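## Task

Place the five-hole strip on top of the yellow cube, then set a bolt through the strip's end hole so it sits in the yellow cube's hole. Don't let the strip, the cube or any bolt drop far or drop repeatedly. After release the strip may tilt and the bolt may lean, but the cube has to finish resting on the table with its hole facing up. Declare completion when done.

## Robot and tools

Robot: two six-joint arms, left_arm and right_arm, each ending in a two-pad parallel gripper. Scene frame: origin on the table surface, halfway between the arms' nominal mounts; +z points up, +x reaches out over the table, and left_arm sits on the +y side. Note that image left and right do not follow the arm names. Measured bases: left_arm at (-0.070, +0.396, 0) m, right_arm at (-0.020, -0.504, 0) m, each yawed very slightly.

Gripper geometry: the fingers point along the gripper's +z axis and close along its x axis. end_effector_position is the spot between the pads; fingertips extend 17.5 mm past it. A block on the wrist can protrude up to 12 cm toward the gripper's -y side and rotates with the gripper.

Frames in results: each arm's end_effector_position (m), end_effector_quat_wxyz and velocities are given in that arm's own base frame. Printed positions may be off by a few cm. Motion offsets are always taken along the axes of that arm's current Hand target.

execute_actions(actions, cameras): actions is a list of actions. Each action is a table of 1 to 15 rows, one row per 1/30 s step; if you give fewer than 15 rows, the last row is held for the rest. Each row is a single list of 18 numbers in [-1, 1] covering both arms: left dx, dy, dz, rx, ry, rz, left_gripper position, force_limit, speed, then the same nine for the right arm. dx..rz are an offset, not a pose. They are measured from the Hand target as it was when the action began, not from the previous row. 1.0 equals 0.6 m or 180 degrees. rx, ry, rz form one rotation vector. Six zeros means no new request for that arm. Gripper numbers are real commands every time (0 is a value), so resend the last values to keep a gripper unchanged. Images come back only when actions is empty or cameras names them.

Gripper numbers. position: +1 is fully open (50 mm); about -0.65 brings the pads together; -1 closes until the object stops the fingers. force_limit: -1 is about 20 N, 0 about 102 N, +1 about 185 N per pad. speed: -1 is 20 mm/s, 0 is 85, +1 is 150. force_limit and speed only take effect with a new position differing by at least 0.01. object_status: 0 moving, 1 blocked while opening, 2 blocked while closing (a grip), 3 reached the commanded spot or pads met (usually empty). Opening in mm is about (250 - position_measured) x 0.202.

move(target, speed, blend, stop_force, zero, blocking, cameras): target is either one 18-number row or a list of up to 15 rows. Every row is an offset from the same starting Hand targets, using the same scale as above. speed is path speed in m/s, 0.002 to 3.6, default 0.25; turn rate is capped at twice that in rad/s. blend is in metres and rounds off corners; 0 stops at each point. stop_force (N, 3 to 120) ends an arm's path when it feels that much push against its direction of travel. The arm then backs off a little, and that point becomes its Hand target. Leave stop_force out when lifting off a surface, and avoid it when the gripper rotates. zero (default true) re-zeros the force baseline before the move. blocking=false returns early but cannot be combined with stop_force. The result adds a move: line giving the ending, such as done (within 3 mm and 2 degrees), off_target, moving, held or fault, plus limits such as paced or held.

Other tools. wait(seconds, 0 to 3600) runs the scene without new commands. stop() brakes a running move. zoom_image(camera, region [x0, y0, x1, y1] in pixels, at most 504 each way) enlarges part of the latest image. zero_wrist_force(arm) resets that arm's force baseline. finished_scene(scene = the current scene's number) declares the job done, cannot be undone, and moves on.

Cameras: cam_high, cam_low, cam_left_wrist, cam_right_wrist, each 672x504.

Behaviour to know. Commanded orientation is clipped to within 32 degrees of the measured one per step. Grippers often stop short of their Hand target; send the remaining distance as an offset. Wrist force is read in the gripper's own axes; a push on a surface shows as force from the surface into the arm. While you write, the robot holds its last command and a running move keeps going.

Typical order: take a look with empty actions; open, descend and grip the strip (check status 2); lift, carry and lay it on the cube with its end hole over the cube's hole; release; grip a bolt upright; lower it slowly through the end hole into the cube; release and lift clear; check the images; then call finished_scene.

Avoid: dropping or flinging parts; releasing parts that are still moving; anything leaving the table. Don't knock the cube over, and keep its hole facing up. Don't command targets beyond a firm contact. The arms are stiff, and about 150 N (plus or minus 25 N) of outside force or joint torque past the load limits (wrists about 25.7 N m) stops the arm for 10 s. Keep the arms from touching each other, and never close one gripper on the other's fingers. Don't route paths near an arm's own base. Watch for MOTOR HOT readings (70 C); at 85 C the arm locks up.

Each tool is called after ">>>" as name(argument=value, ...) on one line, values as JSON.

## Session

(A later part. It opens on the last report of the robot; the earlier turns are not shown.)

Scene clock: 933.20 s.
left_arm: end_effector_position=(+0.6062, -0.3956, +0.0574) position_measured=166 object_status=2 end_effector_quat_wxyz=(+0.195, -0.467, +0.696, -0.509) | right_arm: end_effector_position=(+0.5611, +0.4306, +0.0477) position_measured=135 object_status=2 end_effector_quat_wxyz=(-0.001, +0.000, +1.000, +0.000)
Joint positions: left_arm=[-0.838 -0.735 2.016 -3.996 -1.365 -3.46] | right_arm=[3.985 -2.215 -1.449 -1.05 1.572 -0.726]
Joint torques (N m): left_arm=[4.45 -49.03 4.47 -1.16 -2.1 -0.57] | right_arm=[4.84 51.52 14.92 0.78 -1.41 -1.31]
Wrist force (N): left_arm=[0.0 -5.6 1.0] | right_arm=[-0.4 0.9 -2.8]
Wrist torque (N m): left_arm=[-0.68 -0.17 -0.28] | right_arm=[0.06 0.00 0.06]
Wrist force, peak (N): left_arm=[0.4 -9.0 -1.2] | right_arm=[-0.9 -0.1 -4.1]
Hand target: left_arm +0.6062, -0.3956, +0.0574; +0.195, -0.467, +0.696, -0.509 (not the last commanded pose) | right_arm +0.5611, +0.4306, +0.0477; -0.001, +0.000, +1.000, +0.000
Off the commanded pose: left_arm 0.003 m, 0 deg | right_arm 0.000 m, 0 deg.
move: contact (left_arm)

>>> move(target=[-0.0006,-0.0005,-0.0006,0,0,0,-1,-0.4,-1,0,0,0,0,0,0,-1,-0.7,-0.7], speed=0.01)

>>> move(target=[0,0,0,0,0,0,-0.2,-0.6,-1,0,0,0,0,0,0,-1,-0.7,-0.7], speed=0.01)

>>> move(target=[0,0,0,0,0,0,0.3,-0.6,-1,0,0,0,0,0,0,-1,-0.7,-0.7], speed=0.01, cameras=["cam_high","cam_left_wrist"])

>>> zoom_image(camera="cam_left_wrist", region=[360, 200, 540, 320])

>>> zoom_image(camera="cam_high", region=[305, 250, 345, 280])

Scene clock: 959.00 s.
left_arm: end_effector_position=(+0.6062, -0.3951, +0.0577) position_measured=166 object_status=2 end_effector_quat_wxyz=(+0.195, -0.467, +0.696, -0.509) | right_arm: end_effector_position=(+0.5611, +0.4306, +0.0477) position_measured=135 object_status=2 end_effector_quat_wxyz=(-0.001, +0.000, +1.000, +0.000)
Joint positions: left_arm=[-0.838 -0.736 2.017 -3.996 -1.366 -3.459] | right_arm=[3.985 -2.215 -1.449 -1.05 1.572 -0.726]
Joint torques (N m): left_arm=[9.82 -50.07 4.47 -1.54 -2.42 1.68] | right_arm=[4.77 52.67 15.17 0.71 -1.44 -0.96]
Wrist force (N): left_arm=[-0.1 -3.1 2.2] | right_arm=[-0.4 1.9 -2.7]
Wrist torque (N m): left_arm=[-0.59 -0.16 -0.31] | right_arm=[0.13 0.00 0.06]
Wrist force, peak (N): left_arm=[0.1 -5.9 1.0] | right_arm=[-0.4 0.9 -3.3]
Hand target: left_arm +0.6063, -0.3951, +0.0578; +0.195, -0.467, +0.696, -0.509 | right_arm +0.5611, +0.4306, +0.0477; -0.001, +0.000, +1.000, +0.000
Off the commanded pose: left_arm 0.000 m, 0 deg | right_arm 0.000 m, 0 deg.
move: done

Scene clock: 959.50 s.
left_arm: end_effector_position=(+0.6063, -0.3951, +0.0578) position_measured=166 object_status=2 end_effector_quat_wxyz=(+0.195, -0.467, +0.696, -0.509) | right_arm: end_effector_position=(+0.5611, +0.4306, +0.0477) position_measured=135 object_status=2 end_effector_quat_wxyz=(-0.001, +0.000, +1.000, +0.000)
Joint positions: left_arm=[-0.838 -0.736 2.017 -3.996 -1.366 -3.459] | right_arm=[3.985 -2.215 -1.449 -1.05 1.572 -0.726]
Joint torques (N m): left_arm=[12.31 -48.51 3.86 -1.41 -2.23 1.65] | right_arm=[4.68 52.63 14.18 1.08 -1.31 -1.45]
Wrist force (N): left_arm=[-0.2 -3.1 2.3] | right_arm=[-0.3 1.5 -2.5]
Wrist torque (N m): left_arm=[-0.60 -0.16 -0.31] | right_arm=[0.07 -0.02 0.06]
Wrist force, peak (N): left_arm=[-0.1 -3.5 2.2] | right_arm=[-0.3 1.8 -2.4]
Hand target: left_arm +0.6063, -0.3951, +0.0578; +0.195, -0.467, +0.696, -0.509 | right_arm +0.5611, +0.4306, +0.0477; -0.001, +0.000, +1.000, +0.000
Off the commanded pose: left_arm 0.000 m, 0 deg | right_arm 0.000 m, 0 deg.
move: done

Scene clock: 960.33 s.
left_arm: end_effector_position=(+0.6062, -0.3951, +0.0578) position_measured=107 object_status=3 end_effector_quat_wxyz=(+0.195, -0.467, +0.696, -0.509) | right_arm: end_effector_position=(+0.5611, +0.4306, +0.0477) position_measured=135 object_status=2 end_effector_quat_wxyz=(-0.001, +0.000, +1.000, +0.000)
Joint positions: left_arm=[-0.838 -0.736 2.017 -3.996 -1.366 -3.459] | right_arm=[3.985 -2.215 -1.449 -1.05 1.572 -0.726]
Joint torques (N m): left_arm=[10.92 -34.72 3.58 -1.84 0.23 1.13] | right_arm=[5.1 51.86 14.59 1.05 -1.4 -1.33]
Wrist force (N): left_arm=[5.5 -16.4 -3.8] | right_arm=[0.3 1.4 -6.9]
Wrist torque (N m): left_arm=[-0.92 -0.18 -0.16] | right_arm=[0.08 0.00 0.08]
Wrist force, peak (N): left_arm=[9.2 -17.0 -3.1] | right_arm=[0.0 3.6 -7.1]
Hand target: left_arm +0.6063, -0.3951, +0.0578; +0.195, -0.467, +0.696, -0.509 | right_arm +0.5611, +0.4306, +0.0477; -0.001, +0.000, +1.000, +0.000
Off the commanded pose: left_arm 0.000 m, 0 deg | right_arm 0.000 m, 0 deg.
move: done

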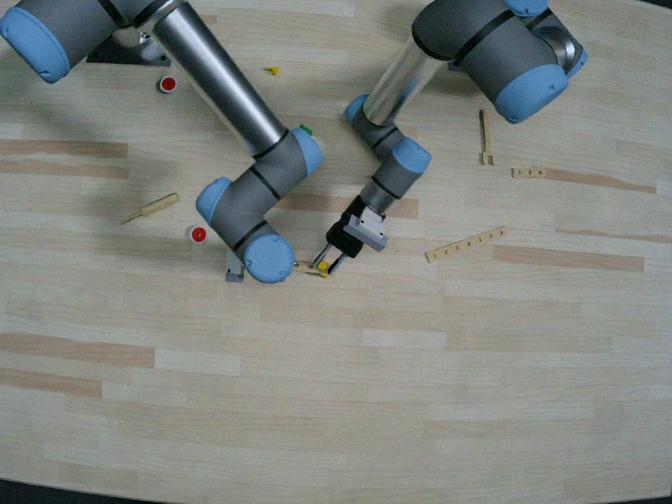

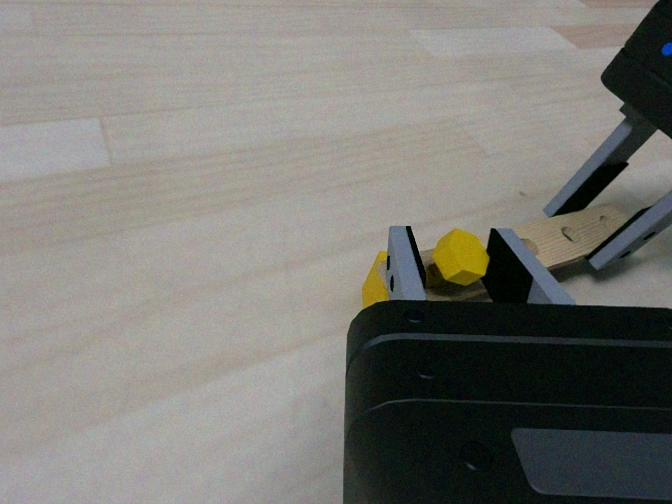

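Scaled by 2.800 from the camera's image (finer frame: 960x720).

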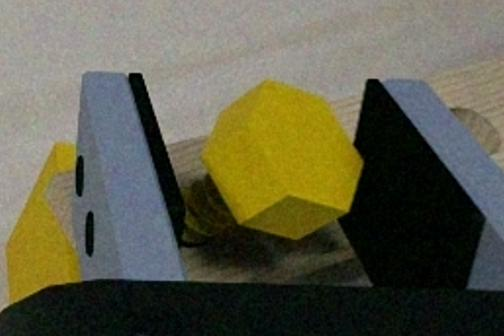

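Scaled by 12.600 from the camera's image (finer frame: 960x720).

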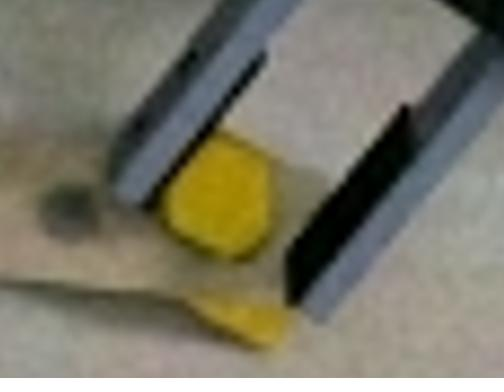

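>>> move(target=[[0,-0.002,-0.001,0,0,0,0.3,-0.6,-1,0,0,0,0,0,0,-1,-0.7,-0.7],[0,-0.002,-0.07,0,0,0,0.3,-0.6,-1,0,0,0,0,0,0,-1,-0.7,-0.7],[0,-0.05,-0.17,0,0,0,0.3,-0.6,-1,0,0,0,0,0,0,-1,-0.7,-0.7]], speed=0.05, cameras=["cam_high","cam_left_wrist","cam_right_wrist"])

>>> zoom_image(camera="cam_left_wrist", region=[280, 60, 520, 240])

>>> zoom_image(camera="cam_high", region=[305, 250, 345, 280])

Scene clock: 974.20 s.
left_arm: end_effector_position=(+0.5436, -0.3428, +0.1258) position_measured=107 object_status=3 end_effector_quat_wxyz=(+0.195, -0.467, +0.696, -0.509) | right_arm: end_effector_position=(+0.5611, +0.4306, +0.0477) position_measured=135 object_status=2 end_effector_quat_wxyz=(-0.001, +0.000, +1.000, +0.000)
Joint positions: left_arm=[-0.868 -0.987 2.279 -4.004 -1.339 -3.472] | right_arm=[3.985 -2.215 -1.449 -1.05 1.572 -0.726]
Joint torques (N m): left_arm=[-11.12 -42.64 3.98 -1.48 2.82 -1.86] | right_arm=[3.87 51.81 13.92 0.94 -0.97 -1.4]
Wrist force (N): left_arm=[-0.2 -3.6 2.1] | right_arm=[-0.1 1.3 -2.2]
Wrist torque (N m): left_arm=[-0.66 -0.12 -0.27] | right_arm=[0.05 -0.05 0.06]
Wrist force, peak (N): left_arm=[6.1 -17.1 -4.2] | right_arm=[0.1 1.4 -7.4]
Hand target: left_arm +0.5435, -0.3428, +0.1258; +0.195, -0.467, +0.696, -0.509 | right_arm +0.5611, +0.4306, +0.0477; -0.001, +0.000, +1.000, +0.000
Off the commanded pose: left_arm 0.000 m, 0 deg | right_arm 0.000 m, 0 deg.
move: done

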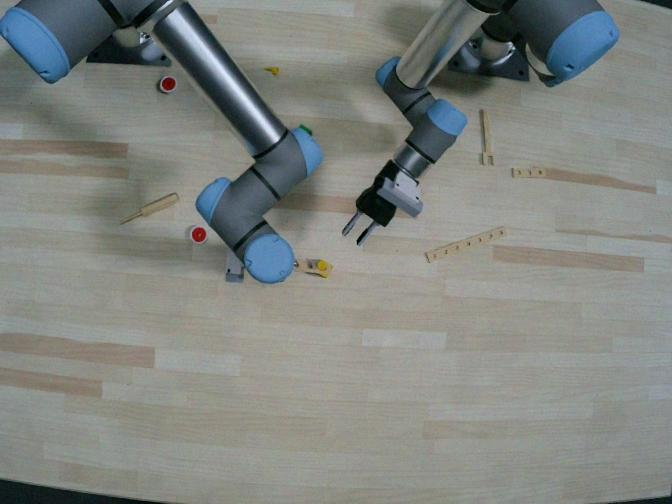

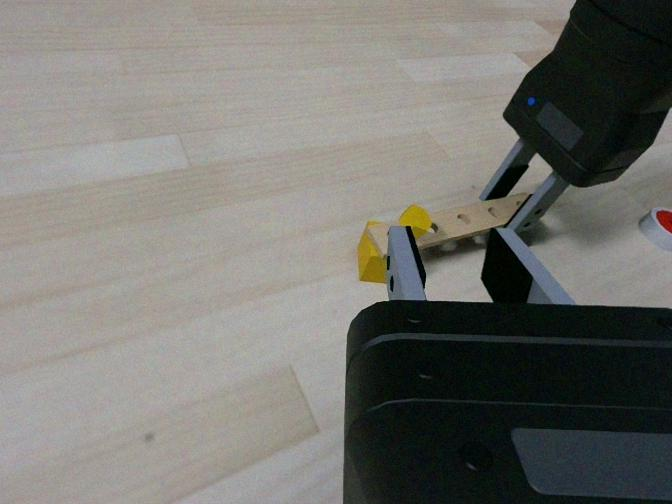

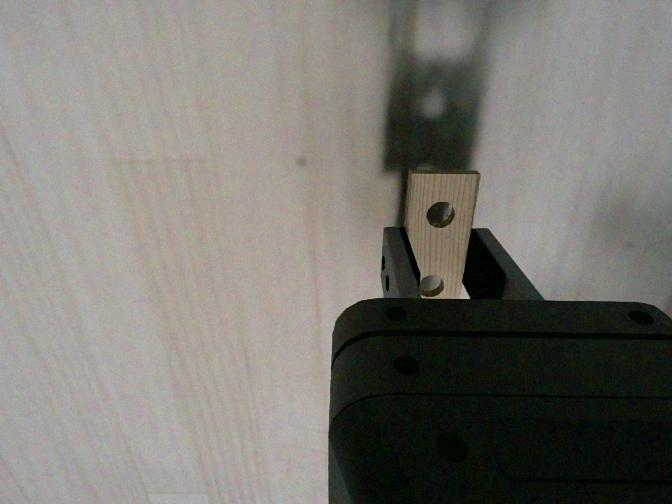

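Scaled by 2.100 from the camera's image (finer frame: 960x720).

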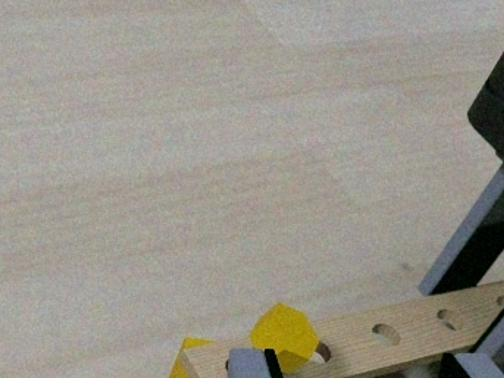

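Scaled by 12.600 from the camera's image (finer frame: 960x720).

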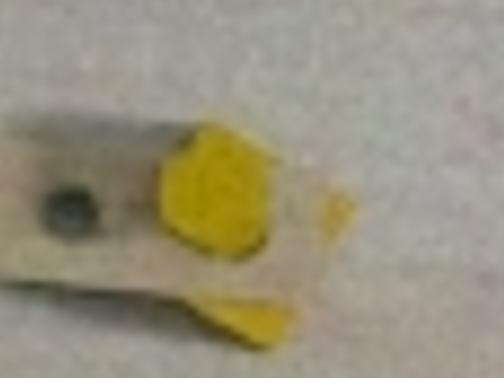

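>>> move(target=[[0,0,0,0,0,0,0.3,-0.6,-1,0,-0.0023,0.0173,-0.0389,0,0,-1,-0.7,-0.7],[0,0,0,0,0,0,0.3,-0.6,-1,0,-0.0027,0.0347,-0.0778,0,0,-1,-0.7,-0.7]], speed=0.02, cameras=["cam_high"])

>>> zoom_image(camera="cam_high", region=[305, 250, 345, 280])

Scene clock: 986.63 s.
left_arm: end_effector_position=(+0.5435, -0.3428, +0.1258) position_measured=107 object_status=3 end_effector_quat_wxyz=(+0.195, -0.467, +0.696, -0.509) | right_arm: end_effector_position=(+0.5610, +0.4289, +0.0269) position_measured=135 object_status=2 end_effector_quat_wxyz=(-0.001, +0.000, +0.993, +0.122)
Joint positions: left_arm=[-0.868 -0.987 2.279 -4.004 -1.339 -3.472] | right_arm=[3.92 -2.204 -1.609 -0.727 1.745 -0.777]
Joint torques (N m): left_arm=[-11.06 -41.83 5.15 -1.6 2.76 -1.72] | right_arm=[-8.07 37.96 11.7 5.71 1.78 -2.25]
Wrist force (N): left_arm=[0.0 -3.6 2.4] | right_arm=[-0.7 1.8 -1.6]
Wrist torque (N m): left_arm=[-0.64 -0.16 -0.27] | right_arm=[-0.02 0.09 0.04]
Wrist force, peak (N): left_arm=[0.1 -3.9 2.3] | right_arm=[-0.9 1.4 -2.8]
Hand target: left_arm +0.5435, -0.3428, +0.1258; +0.195, -0.467, +0.696, -0.509 | right_arm +0.5610, +0.4289, +0.0269; -0.001, +0.000, +0.993, +0.122
Off the commanded pose: left_arm 0.000 m, 0 deg | right_arm 0.000 m, 0 deg.
move: done

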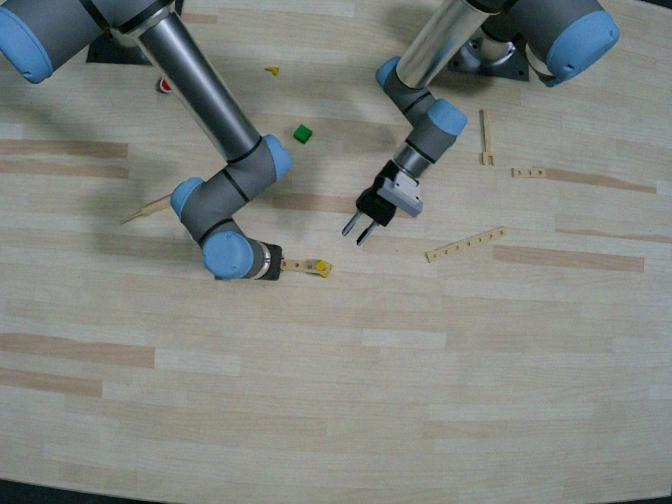

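Scaled by 12.600 from the camera's image (finer frame: 960x720).

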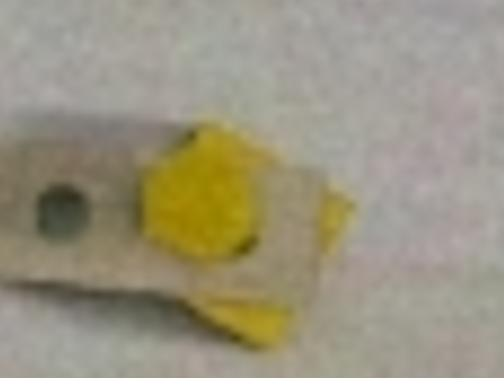

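>>> move(target=[0,0,0,0,0,0,0.3,-0.6,-1,0,0,0,0,0,0,-0.1,-0.7,-1], speed=0.02)

>>> move(target=[0,0,0,0,0,0,0.3,-0.6,-1,0,0,0,0,0,0,0.3,-0.7,-1], speed=0.02)

>>> move(target=[0,0,0,0,0,0,0.3,-0.6,-1,0,0,-0.15,0,0,0,0.3,-0.7,-1], speed=0.06, cameras=["cam_high","cam_left_wrist"])

>>> zoom_image(camera="cam_high", region=[270, 245, 350, 290])

>>> zoom_image(camera="cam_left_wrist", region=[336, 160, 576, 320])

Scene clock: 996.20 s.
left_arm: end_effector_position=(+0.5435, -0.3428, +0.1258) position_measured=107 object_status=3 end_effector_quat_wxyz=(+0.195, -0.467, +0.696, -0.509) | right_arm: end_effector_position=(+0.5610, +0.4289, +0.0269) position_measured=135 object_status=2 end_effector_quat_wxyz=(-0.001, +0.000, +0.993, +0.122)
Joint positions: left_arm=[-0.868 -0.987 2.279 -4.004 -1.339 -3.472] | right_arm=[3.92 -2.204 -1.609 -0.727 1.745 -0.777]
Joint torques (N m): left_arm=[-11.22 -40.99 4.7 -1.48 2.65 -1.46] | right_arm=[-7.74 37.07 12.66 5.56 1.72 -2.28]
Wrist force (N): left_arm=[0.0 -3.6 2.1] | right_arm=[-0.6 1.5 -1.3]
Wrist torque (N m): left_arm=[-0.65 -0.15 -0.26] | right_arm=[-0.07 0.05 0.04]
Wrist force, peak (N): left_arm=[-0.1 -3.7 2.5] | right_arm=[-1.1 1.9 -1.8]
Hand target: left_arm +0.5435, -0.3428, +0.1258; +0.195, -0.467, +0.696, -0.509 | right_arm +0.5610, +0.4289, +0.0269; -0.001, +0.000, +0.993, +0.122
Off the commanded pose: left_arm 0.000 m, 0 deg | right_arm 0.000 m, 0 deg.
move: done

Scene clock: 996.73 s.
left_arm: end_effector_position=(+0.5435, -0.3428, +0.1258) position_measured=107 object_status=3 end_effector_quat_wxyz=(+0.195, -0.467, +0.696, -0.509) | right_arm: end_effector_position=(+0.5610, +0.4289, +0.0269) position_measured=107 object_status=3 end_effector_quat_wxyz=(-0.001, +0.000, +0.993, +0.122)
Joint positions: left_arm=[-0.868 -0.987 2.279 -4.004 -1.339 -3.472] | right_arm=[3.92 -2.204 -1.609 -0.727 1.745 -0.777]
Joint torques (N m): left_arm=[-12.25 -40.68 3.95 -1.62 2.53 -1.62] | right_arm=[-8.15 43.24 16.21 5.31 1.64 -2.08]
Wrist force (N): left_arm=[0.2 -3.6 2.3] | right_arm=[-0.5 0.6 1.1]
Wrist torque (N m): left_arm=[-0.64 -0.19 -0.27] | right_arm=[0.15 0.08 0.04]
Wrist force, peak (N): left_arm=[0.0 -3.7 2.3] | right_arm=[-0.7 1.6 -1.6]
Hand target: left_arm +0.5435, -0.3428, +0.1258; +0.195, -0.467, +0.696, -0.509 | right_arm +0.5610, +0.4289, +0.0269; -0.001, +0.000, +0.993, +0.122
Off the commanded pose: left_arm 0.000 m, 0 deg | right_arm 0.000 m, 0 deg.
move: done

Scene clock: 998.70 s.
left_arm: end_effector_position=(+0.5435, -0.3428, +0.1258) position_measured=107 object_status=3 end_effector_quat_wxyz=(+0.195, -0.467, +0.696, -0.509) | right_arm: end_effector_position=(+0.5611, +0.4072, +0.1141) position_measured=107 object_status=3 end_effector_quat_wxyz=(-0.001, +0.000, +0.993, +0.122)
Joint positions: left_arm=[-0.868 -0.987 2.279 -4.004 -1.339 -3.472] | right_arm=[3.896 -2.067 -1.573 -0.904 1.749 -0.801]
Joint torques (N m): left_arm=[-10.84 -40.63 4.44 -1.53 2.73 -1.52] | right_arm=[-8.06 53.77 29.96 0.57 1.93 -2.58]
Wrist force (N): left_arm=[0.1 -3.7 1.8] | right_arm=[-0.8 0.8 0.9]
Wrist torque (N m): left_arm=[-0.67 -0.17 -0.27] | right_arm=[0.19 0.12 0.02]
Wrist force, peak (N): left_arm=[0.0 -3.8 2.3] | right_arm=[-1.0 0.9 2.1]
Hand target: left_arm +0.5435, -0.3428, +0.1258; +0.195, -0.467, +0.696, -0.509 | right_arm +0.5611, +0.4072, +0.1142; -0.001, +0.000, +0.993, +0.122
Off the commanded pose: left_arm 0.000 m, 0 deg | right_arm 0.000 m, 0 deg.
move: done

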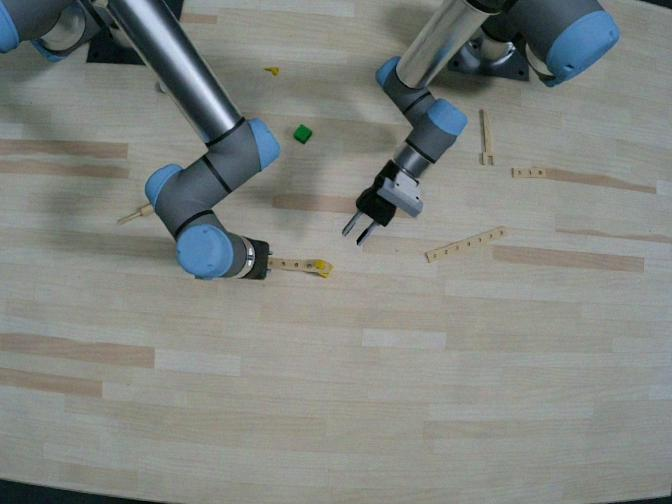

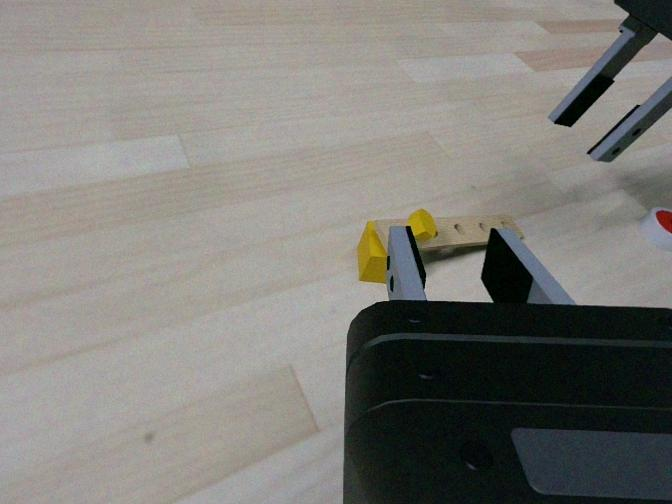

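Scaled by 6.300 from the camera's image (finer frame: 960x720).

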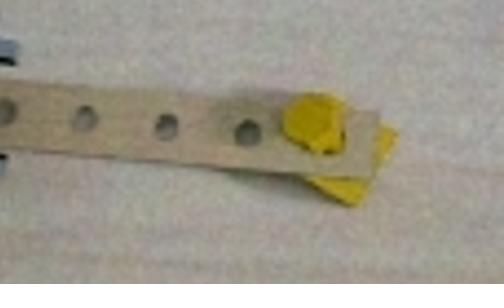

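Scaled by 2.100 from the camera's image (finer frame: 960x720).

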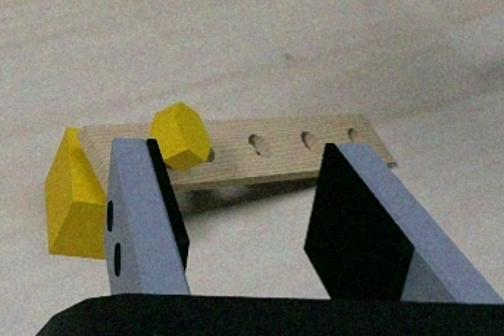

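>>> finished_scene(scene=2)

The scene is finished: the task was done.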